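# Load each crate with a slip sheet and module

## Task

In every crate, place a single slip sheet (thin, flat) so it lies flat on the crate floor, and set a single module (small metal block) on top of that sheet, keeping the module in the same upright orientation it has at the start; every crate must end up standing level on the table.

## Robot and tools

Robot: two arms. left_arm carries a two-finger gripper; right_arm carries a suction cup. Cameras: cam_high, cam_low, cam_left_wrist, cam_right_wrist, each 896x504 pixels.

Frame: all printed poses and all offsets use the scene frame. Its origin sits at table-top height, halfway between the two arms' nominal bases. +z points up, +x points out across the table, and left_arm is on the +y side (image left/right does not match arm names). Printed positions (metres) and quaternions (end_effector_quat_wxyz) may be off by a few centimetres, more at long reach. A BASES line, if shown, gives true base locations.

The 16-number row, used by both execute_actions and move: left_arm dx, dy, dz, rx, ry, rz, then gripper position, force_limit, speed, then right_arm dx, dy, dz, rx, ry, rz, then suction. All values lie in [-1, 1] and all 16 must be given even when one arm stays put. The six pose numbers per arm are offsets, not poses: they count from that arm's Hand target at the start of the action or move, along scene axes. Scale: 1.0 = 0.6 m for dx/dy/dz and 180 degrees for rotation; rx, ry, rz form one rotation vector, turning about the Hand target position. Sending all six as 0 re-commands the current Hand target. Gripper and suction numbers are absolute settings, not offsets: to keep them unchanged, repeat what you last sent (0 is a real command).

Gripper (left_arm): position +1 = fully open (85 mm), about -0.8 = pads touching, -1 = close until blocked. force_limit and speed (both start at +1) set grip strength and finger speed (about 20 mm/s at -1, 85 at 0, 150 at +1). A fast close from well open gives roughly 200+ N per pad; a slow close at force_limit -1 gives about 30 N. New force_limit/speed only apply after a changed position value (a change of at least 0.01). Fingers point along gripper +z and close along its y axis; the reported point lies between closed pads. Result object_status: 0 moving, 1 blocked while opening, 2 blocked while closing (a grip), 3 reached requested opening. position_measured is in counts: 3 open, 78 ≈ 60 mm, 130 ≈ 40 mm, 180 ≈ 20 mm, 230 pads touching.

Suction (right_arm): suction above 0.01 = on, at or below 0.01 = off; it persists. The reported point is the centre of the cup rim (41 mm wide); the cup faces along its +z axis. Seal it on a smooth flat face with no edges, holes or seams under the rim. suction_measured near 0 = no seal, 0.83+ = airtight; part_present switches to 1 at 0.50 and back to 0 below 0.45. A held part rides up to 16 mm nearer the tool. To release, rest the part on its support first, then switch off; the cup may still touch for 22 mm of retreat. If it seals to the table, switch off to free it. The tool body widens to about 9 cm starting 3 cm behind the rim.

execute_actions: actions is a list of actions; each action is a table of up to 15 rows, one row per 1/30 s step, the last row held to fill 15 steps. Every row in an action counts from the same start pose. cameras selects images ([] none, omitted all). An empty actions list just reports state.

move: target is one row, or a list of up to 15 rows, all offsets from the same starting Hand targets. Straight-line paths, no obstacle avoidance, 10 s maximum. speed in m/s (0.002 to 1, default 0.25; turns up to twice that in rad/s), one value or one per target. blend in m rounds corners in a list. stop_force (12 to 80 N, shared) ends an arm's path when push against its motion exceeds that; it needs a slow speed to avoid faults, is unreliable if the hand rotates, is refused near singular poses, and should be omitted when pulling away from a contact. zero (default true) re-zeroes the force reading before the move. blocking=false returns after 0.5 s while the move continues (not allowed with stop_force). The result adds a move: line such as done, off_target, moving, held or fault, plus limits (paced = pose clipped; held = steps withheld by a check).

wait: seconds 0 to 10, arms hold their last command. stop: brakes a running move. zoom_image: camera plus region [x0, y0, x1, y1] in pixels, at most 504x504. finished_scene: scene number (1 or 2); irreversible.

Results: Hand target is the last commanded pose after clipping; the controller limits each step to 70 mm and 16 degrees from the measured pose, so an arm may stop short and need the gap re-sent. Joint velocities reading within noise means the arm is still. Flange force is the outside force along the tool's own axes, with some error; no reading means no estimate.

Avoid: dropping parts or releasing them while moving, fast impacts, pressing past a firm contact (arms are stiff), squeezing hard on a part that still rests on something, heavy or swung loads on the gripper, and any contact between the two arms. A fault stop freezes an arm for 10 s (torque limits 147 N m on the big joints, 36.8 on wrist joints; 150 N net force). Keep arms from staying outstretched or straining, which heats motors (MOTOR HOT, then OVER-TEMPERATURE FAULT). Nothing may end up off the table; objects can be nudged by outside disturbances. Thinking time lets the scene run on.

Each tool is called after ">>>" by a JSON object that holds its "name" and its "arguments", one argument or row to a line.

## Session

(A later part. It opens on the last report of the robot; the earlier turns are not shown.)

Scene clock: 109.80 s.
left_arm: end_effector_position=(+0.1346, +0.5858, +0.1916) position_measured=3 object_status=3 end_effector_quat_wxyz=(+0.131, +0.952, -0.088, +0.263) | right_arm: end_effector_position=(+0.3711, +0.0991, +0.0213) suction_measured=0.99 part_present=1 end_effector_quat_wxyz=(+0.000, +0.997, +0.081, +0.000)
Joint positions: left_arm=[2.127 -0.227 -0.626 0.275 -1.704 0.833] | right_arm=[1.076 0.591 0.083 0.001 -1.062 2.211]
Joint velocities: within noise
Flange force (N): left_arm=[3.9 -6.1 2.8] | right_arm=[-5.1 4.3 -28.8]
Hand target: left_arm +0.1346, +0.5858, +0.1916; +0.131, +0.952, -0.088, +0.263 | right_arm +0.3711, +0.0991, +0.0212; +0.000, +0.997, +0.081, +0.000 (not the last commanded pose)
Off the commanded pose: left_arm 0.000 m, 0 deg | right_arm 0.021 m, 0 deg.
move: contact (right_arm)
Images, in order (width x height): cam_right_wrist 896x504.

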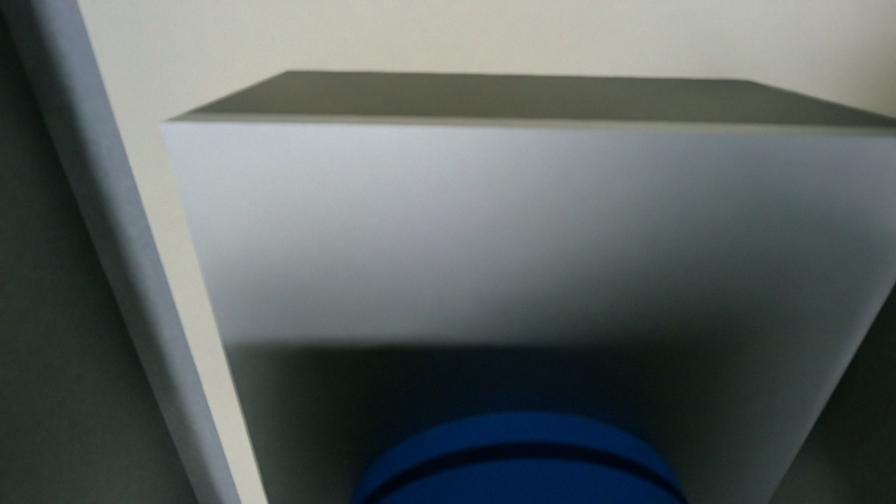

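>>> {"name": "execute_actions", "arguments": {
  "actions": [
    [[0,0,0,0,0,0,1,1,1,0,0,0,0,0,0,0]]
  ],
  "cameras": []
}}

>>> {"name": "move", "arguments": {
  "target": [
    [0,0,0,0,0,0,1,1,1,0,0,0.06,0,0,0,0],
    [0,0,0,0,0,0,1,1,1,-0.01,-0.05,0.25,0,0,-0.08,0],
    [0,0,0,0,0,0,1,1,1,0.3487,-0.6685,0.1815,0,0,-0.4856,0]
  ],
  "speed": [0.06,0.3,0.45],
  "blend": [0.01,0.03,0],
  "cameras": ["cam_right_wrist","cam_high"]
}}

>>> {"name": "zoom_image", "arguments": {
  "camera": "cam_high",
  "region": [330, 180, 470, 360]
}}

Scene clock: 110.93 s.
left_arm: end_effector_position=(+0.1346, +0.5858, +0.1916) position_measured=3 object_status=3 end_effector_quat_wxyz=(+0.131, +0.952, -0.088, +0.263) | right_arm: end_effector_position=(+0.3711, +0.0991, +0.0213) suction_measured=0.00 part_present=0 end_effector_quat_wxyz=(+0.000, +0.997, +0.081, +0.000)
Joint positions: left_arm=[2.127 -0.227 -0.626 0.275 -1.704 0.833] | right_arm=[1.076 0.591 0.083 0 -1.062 2.211]
Joint velocities: within noise
Flange force (N): left_arm=[3.4 -5.6 2.9] | right_arm=[-9.3 6.6 -47.7]
Hand target: left_arm +0.1346, +0.5858, +0.1916; +0.131, +0.952, -0.088, +0.263 | right_arm +0.3711, +0.0991, +0.0212; +0.000, +0.997, +0.081, +0.000
Off the commanded pose: left_arm 0.000 m, 0 deg | right_arm 0.000 m, 0 deg.
Step readings (end_effector_position of left_arm | right_arm):
0: (+0.1346, +0.5858, +0.1916) | (+0.3711, +0.0991, +0.0212)
1: (+0.1346, +0.5858, +0.1916) | (+0.3711, +0.0991, +0.0212)
2: (+0.1346, +0.5858, +0.1916) | (+0.3711, +0.0991, +0.0212)
4: (+0.1346, +0.5858, +0.1916) | (+0.3711, +0.0991, +0.0213)
8: (+0.1346, +0.5858, +0.1916) | (+0.3711, +0.0991, +0.0213)
15: (+0.1346, +0.5858, +0.1916) | (+0.3711, +0.0991, +0.0213)
No camera images: "cameras" was empty.

Scene clock: 113.97 s.
left_arm: end_effector_position=(+0.1346, +0.5858, +0.1916) position_measured=3 object_status=3 end_effector_quat_wxyz=(+0.131, +0.952, -0.088, +0.263) | right_arm: end_effector_position=(+0.5803, -0.3020, +0.1301) suction_measured=0.00 part_present=0 end_effector_quat_wxyz=(+0.000, +0.777, -0.630, +0.001)
Joint positions: left_arm=[2.127 -0.227 -0.626 0.275 -1.704 0.833] | right_arm=[0.324 0.46 0.16 0.001 -1.27 1.437]
Joint velocities: within noise
Flange force (N): left_arm=[3.2 -5.4 2.4] | right_arm=[1.2 5.4 -1.7]
Hand target: left_arm +0.1346, +0.5858, +0.1916; +0.131, +0.952, -0.088, +0.263 | right_arm +0.5803, -0.3020, +0.1301; +0.000, +0.777, -0.630, +0.000
Off the commanded pose: left_arm 0.000 m, 0 deg | right_arm 0.000 m, 0 deg.
move: done
Images, in order (width x height): cam_high 896x504, cam_right_wrist 896x504.

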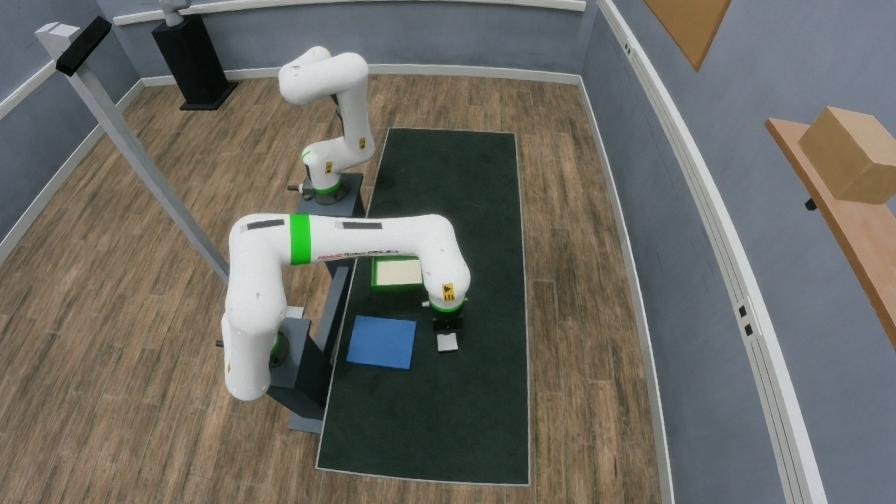

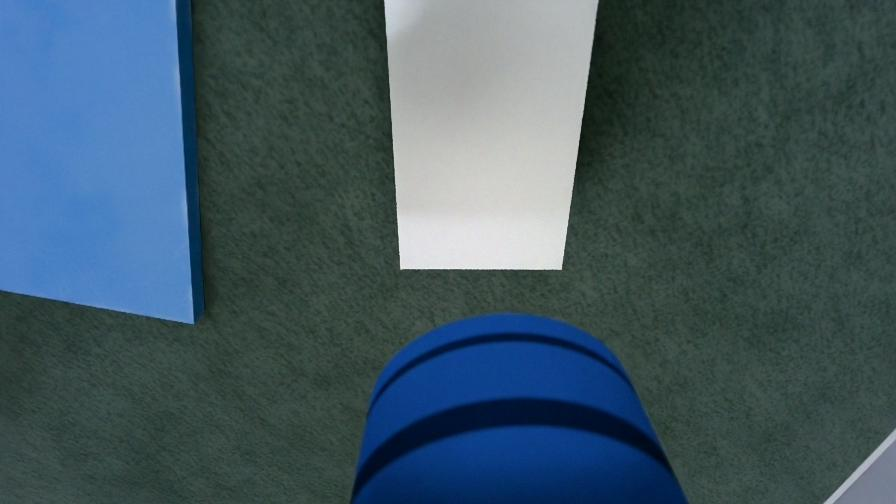

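Scaled by 2.800 from the camera's 896x504 image, which has a finer 1280x720 frame.

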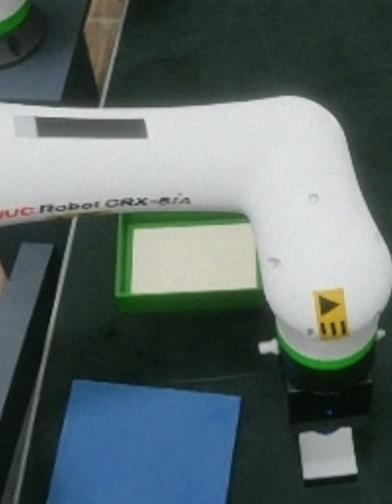

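>>> {"name": "move", "arguments": {
  "target": [0,0,0,0,0,0,1,1,1,0,0.0342,-0.15,0,0,0,0],
  "speed": 0.25,
  "cameras": []
}}

>>> {"name": "move", "arguments": {
  "target": [0,0,0,0,0,0,1,1,1,0,0,-0.0367,0,0,0,1],
  "speed": 0.02,
  "stop_force": 15,
  "cameras": ["cam_right_wrist"]
}}

>>> {"name": "move", "arguments": {
  "target": [
    [0,0,0,0,0,0,1,1,1,0,0,0.16,0,0,0,1],
    [0,0,0,0,0,0,1,1,1,-0.312,0.3975,0.16,0,0,0.4833,1],
    [0,0,0,0,0,0,1,1,1,-0.312,0.3975,0.03,0,0,0.4833,1]
  ],
  "speed": [0.12,0.4,0.12],
  "blend": [0.02,0.0,0],
  "cameras": ["cam_right_wrist","cam_high","cam_low"]
}}

>>> {"name": "zoom_image", "arguments": {
  "camera": "cam_high",
  "region": [330, 180, 470, 360]
}}

Scene clock: 115.27 s.
left_arm: end_effector_position=(+0.1346, +0.5858, +0.1916) position_measured=3 object_status=3 end_effector_quat_wxyz=(+0.131, +0.952, -0.088, +0.263) | right_arm: end_effector_position=(+0.5803, -0.2815, +0.0402) suction_measured=0.00 part_present=0 end_effector_quat_wxyz=(+0.000, +0.777, -0.630, +0.000)
Joint positions: left_arm=[2.127 -0.227 -0.626 0.275 -1.704 0.833] | right_arm=[0.356 0.551 0.07 0.001 -1.089 1.405]
Joint velocities: within noise
Flange force (N): left_arm=[3.5 -5.6 2.8] | right_arm=[0.2 3.0 -3.4]
Hand target: left_arm +0.1346, +0.5858, +0.1916; +0.131, +0.952, -0.088, +0.263 | right_arm +0.5803, -0.2815, +0.0401; +0.000, +0.777, -0.630, +0.000
Off the commanded pose: left_arm 0.000 m, 0 deg | right_arm 0.000 m, 0 deg.
move: done
No camera images: "cameras" was empty.

Scene clock: 117.17 s.
left_arm: end_effector_position=(+0.1346, +0.5858, +0.1916) position_measured=3 object_status=3 end_effector_quat_wxyz=(+0.131, +0.952, -0.088, +0.263) | right_arm: end_effector_position=(+0.5803, -0.2815, +0.0181) suction_measured=0.99 part_present=1 end_effector_quat_wxyz=(+0.000, +0.777, -0.630, +0.000)
Joint positions: left_arm=[2.127 -0.227 -0.626 0.275 -1.704 0.833] | right_arm=[0.356 0.577 0.052 0.001 -1.045 1.405]
Joint velocities: within noise
Flange force (N): left_arm=[3.7 -4.3 3.4] | right_arm=[0.5 3.8 -2.6]
Hand target: left_arm +0.1346, +0.5858, +0.1916; +0.131, +0.952, -0.088, +0.263 | right_arm +0.5803, -0.2815, +0.0181; +0.000, +0.777, -0.630, +0.000
Off the commanded pose: left_arm 0.000 m, 0 deg | right_arm 0.000 m, 0 deg.
move: done
Images, in order (width x height): cam_right_wrist 896x504.

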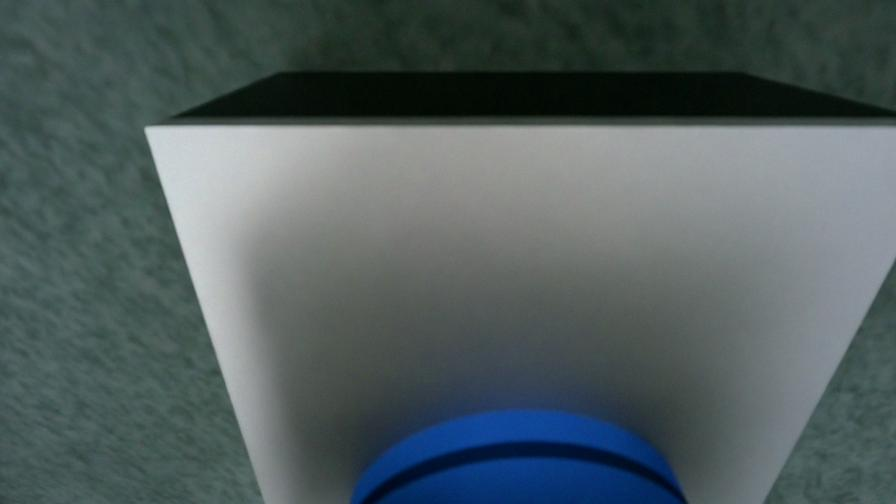

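Scene clock: 121.10 s.
left_arm: end_effector_position=(+0.1346, +0.5858, +0.1916) position_measured=3 object_status=3 end_effector_quat_wxyz=(+0.131, +0.952, -0.088, +0.263) | right_arm: end_effector_position=(+0.3931, -0.0430, +0.0362) suction_measured=0.99 part_present=1 end_effector_quat_wxyz=(+0.000, +0.997, +0.078, +0.000)
Joint positions: left_arm=[2.127 -0.227 -0.626 0.275 -1.704 0.833] | right_arm=[0.908 0.39 -0.183 0 -0.997 2.372]
Joint velocities: within noise
Flange force (N): left_arm=[4.4 -4.2 3.4] | right_arm=[-3.9 3.8 -2.8]
Hand target: left_arm +0.1346, +0.5858, +0.1916; +0.131, +0.952, -0.088, +0.263 | right_arm +0.3931, -0.0430, +0.0361; +0.000, +0.997, +0.078, +0.000
Off the commanded pose: left_arm 0.000 m, 0 deg | right_arm 0.000 m, 0 deg.
move: done
Images, in order (width x height): cam_high 896x504, cam_low 896x504, cam_right_wrist 896x504.

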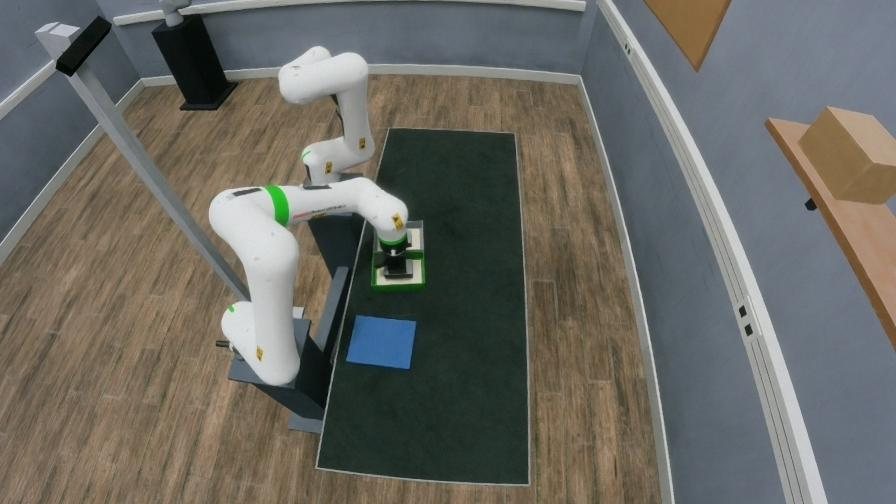

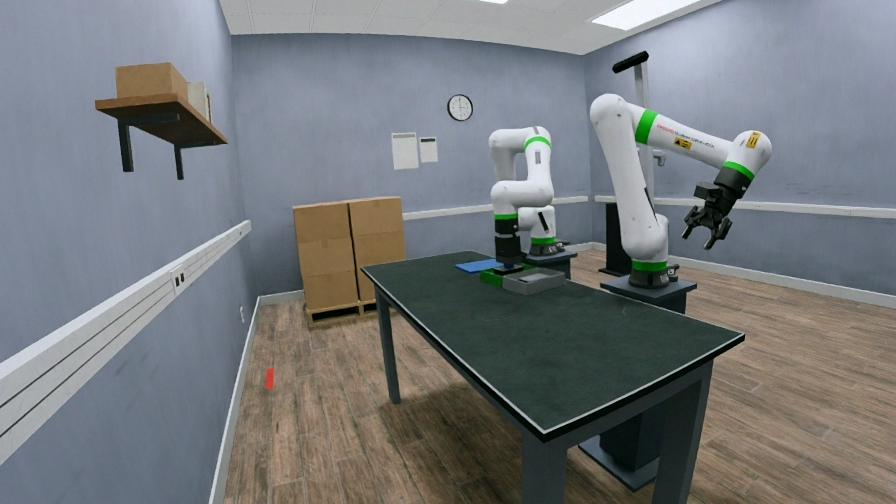

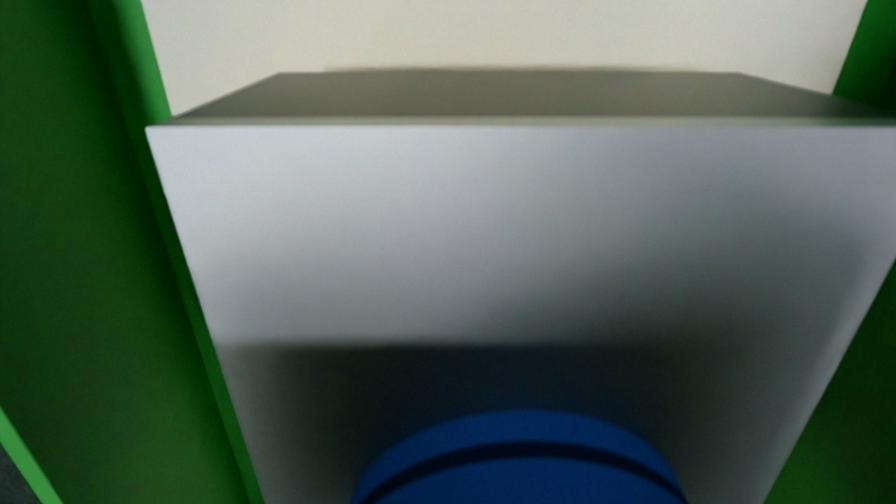

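Scaled by 2.800 from the camera's 896x504 image, which has a finer 1280x720 frame.

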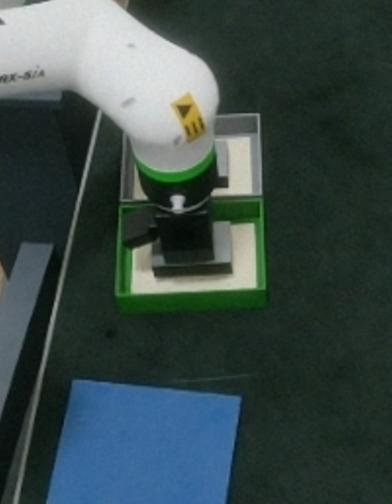

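>>> {"name": "move", "arguments": {
  "target": [0,0,0,0,0,0,1,1,1,0,0,-0.06,0,0,0,1],
  "speed": 0.015,
  "stop_force": 12,
  "cameras": ["cam_right_wrist"]
}}

>>> {"name": "execute_actions", "arguments": {
  "actions": [
    [[0,0,0,0,0,0,1,1,1,0,0,0,0,0,0,0]]
  ],
  "cameras": []
}}

>>> {"name": "move", "arguments": {
  "target": [
    [0,0,0,0,0,0,1,1,1,0,0,0.06,0,0,0,0],
    [0,0,0,0,0,0,1,1,1,-0.1,0.15,0.45,0,0,0,0]
  ],
  "speed": [0.06,0.4],
  "blend": [0.01,0],
  "cameras": ["cam_right_wrist","cam_high"]
}}

>>> {"name": "zoom_image", "arguments": {
  "camera": "cam_right_wrist",
  "region": [120, 0, 624, 350]
}}

Scene clock: 123.23 s.
left_arm: end_effector_position=(+0.1346, +0.5858, +0.1916) position_measured=3 object_status=3 end_effector_quat_wxyz=(+0.131, +0.952, -0.088, +0.263) | right_arm: end_effector_position=(+0.3932, -0.0429, +0.0207) suction_measured=0.99 part_present=1 end_effector_quat_wxyz=(+0.000, +0.997, +0.078, +0.001)
Joint positions: left_arm=[2.127 -0.227 -0.626 0.275 -1.704 0.833] | right_arm=[0.908 0.411 -0.196 0 -0.963 2.372]
Joint velocities: within noise
Flange force (N): left_arm=[3.3 -4.7 2.1] | right_arm=[-6.5 3.5 -34.8]
Hand target: left_arm +0.1346, +0.5858, +0.1916; +0.131, +0.952, -0.088, +0.263 | right_arm +0.3932, -0.0429, +0.0207; +0.000, +0.997, +0.078, +0.001 (not the last commanded pose)
Off the commanded pose: left_arm 0.000 m, 0 deg | right_arm 0.021 m, 0 deg.
move: contact (right_arm)
Images, in order (width x height): cam_right_wrist 896x504.

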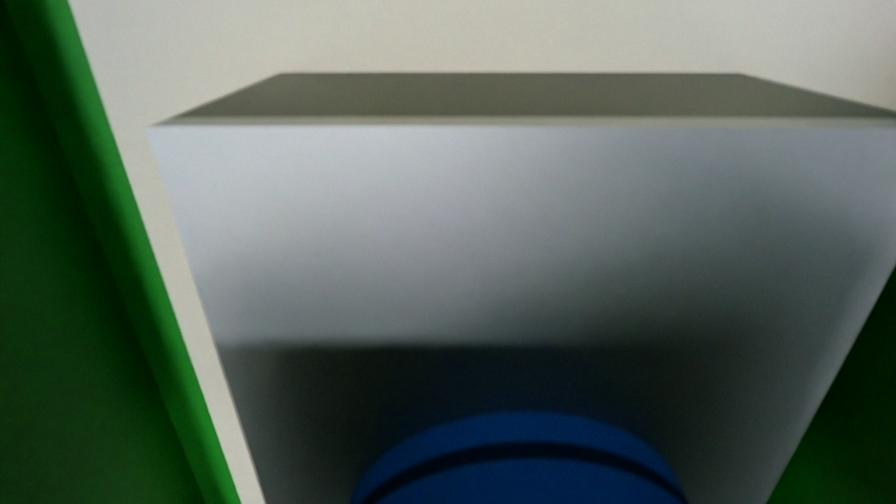

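Scene clock: 123.93 s.
left_arm: end_effector_position=(+0.1346, +0.5858, +0.1916) position_measured=3 object_status=3 end_effector_quat_wxyz=(+0.131, +0.952, -0.088, +0.263) | right_arm: end_effector_position=(+0.3932, -0.0429, +0.0207) suction_measured=0.00 part_present=0 end_effector_quat_wxyz=(+0.000, +0.997, +0.078, +0.001)
Joint positions: left_arm=[2.127 -0.227 -0.626 0.275 -1.704 0.833] | right_arm=[0.908 0.411 -0.196 0 -0.963 2.372]
Joint velocities: within noise
Flange force (N): left_arm=[3.5 -6.2 2.4] | right_arm=[-10.7 4.9 -55.5]
Hand target: left_arm +0.1346, +0.5858, +0.1916; +0.131, +0.952, -0.088, +0.263 | right_arm +0.3932, -0.0429, +0.0207; +0.000, +0.997, +0.078, +0.001
Off the commanded pose: left_arm 0.000 m, 0 deg | right_arm 0.000 m, 0 deg.
Step readings (end_effector_position of left_arm | right_arm):
0: (+0.1346, +0.5858, +0.1916) | (+0.3932, -0.0429, +0.0207)
1: (+0.1346, +0.5858, +0.1916) | (+0.3932, -0.0429, +0.0207)
2: (+0.1346, +0.5858, +0.1916) | (+0.3932, -0.0429, +0.0207)
4: (+0.1346, +0.5858, +0.1916) | (+0.3932, -0.0429, +0.0207)
8: (+0.1346, +0.5858, +0.1916) | (+0.3932, -0.0429, +0.0207)
15: (+0.1346, +0.5858, +0.1916) | (+0.3932, -0.0429, +0.0207)
No camera images: "cameras" was empty.

Scene clock: 125.87 s.
left_arm: end_effector_position=(+0.1346, +0.5858, +0.1916) position_measured=3 object_status=3 end_effector_quat_wxyz=(+0.131, +0.952, -0.088, +0.263) | right_arm: end_effector_position=(+0.3332, +0.0471, +0.2906) suction_measured=0.00 part_present=0 end_effector_quat_wxyz=(+0.000, +0.997, +0.078, +0.001)
Joint positions: left_arm=[2.127 -0.227 -0.626 0.275 -1.704 0.833] | right_arm=[1.094 0.267 0.279 0.001 -1.581 2.186]
Joint velocities: within noise
Flange force (N): left_arm=[3.3 -6.0 2.4] | right_arm=[-1.8 2.7 -2.7]
Hand target: left_arm +0.1346, +0.5858, +0.1916; +0.131, +0.952, -0.088, +0.263 | right_arm +0.3332, +0.0471, +0.2907; +0.000, +0.997, +0.078, +0.001
Off the commanded pose: left_arm 0.000 m, 0 deg | right_arm 0.000 m, 0 deg.
move: done; limits=paced
Images, in order (width x height): cam_high 896x504, cam_right_wrist 896x504.

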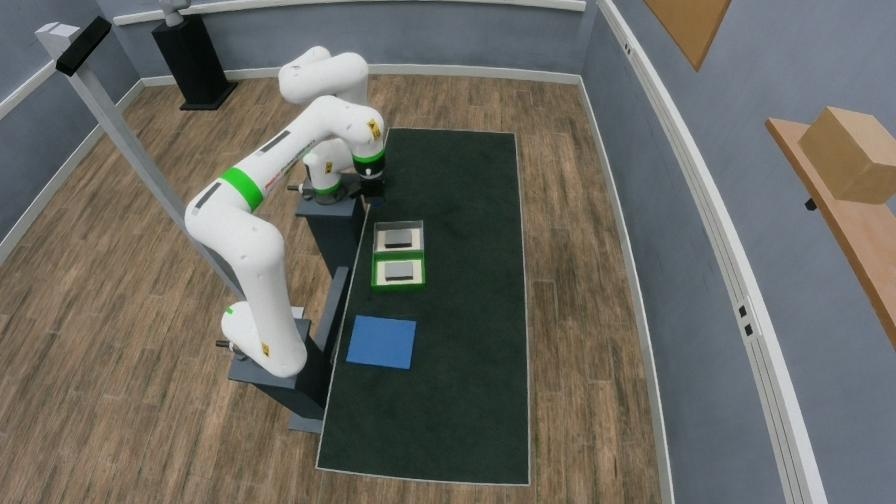

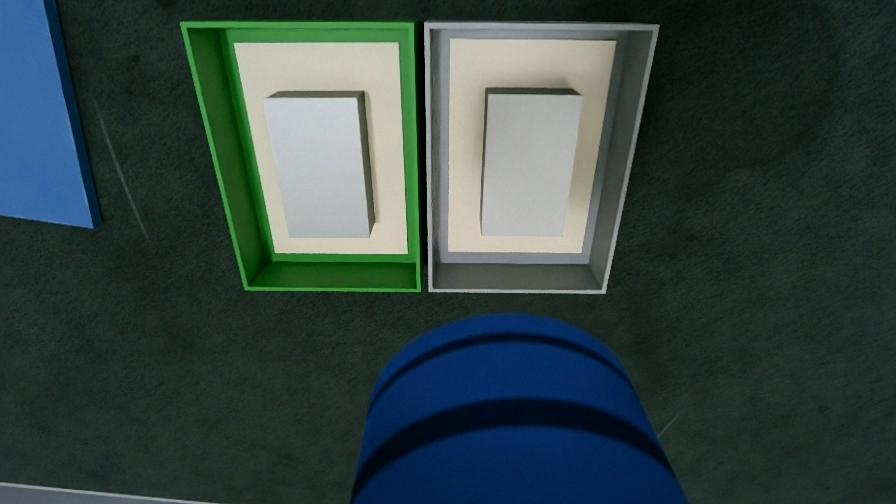

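Scaled by 1.000.

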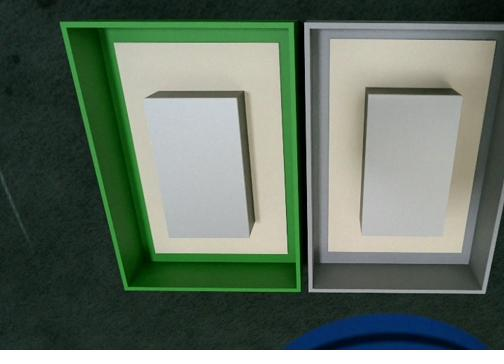

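>>> {"name": "finished_scene", "arguments": {
  "scene": 1
}}

The scene is finished: the task was done.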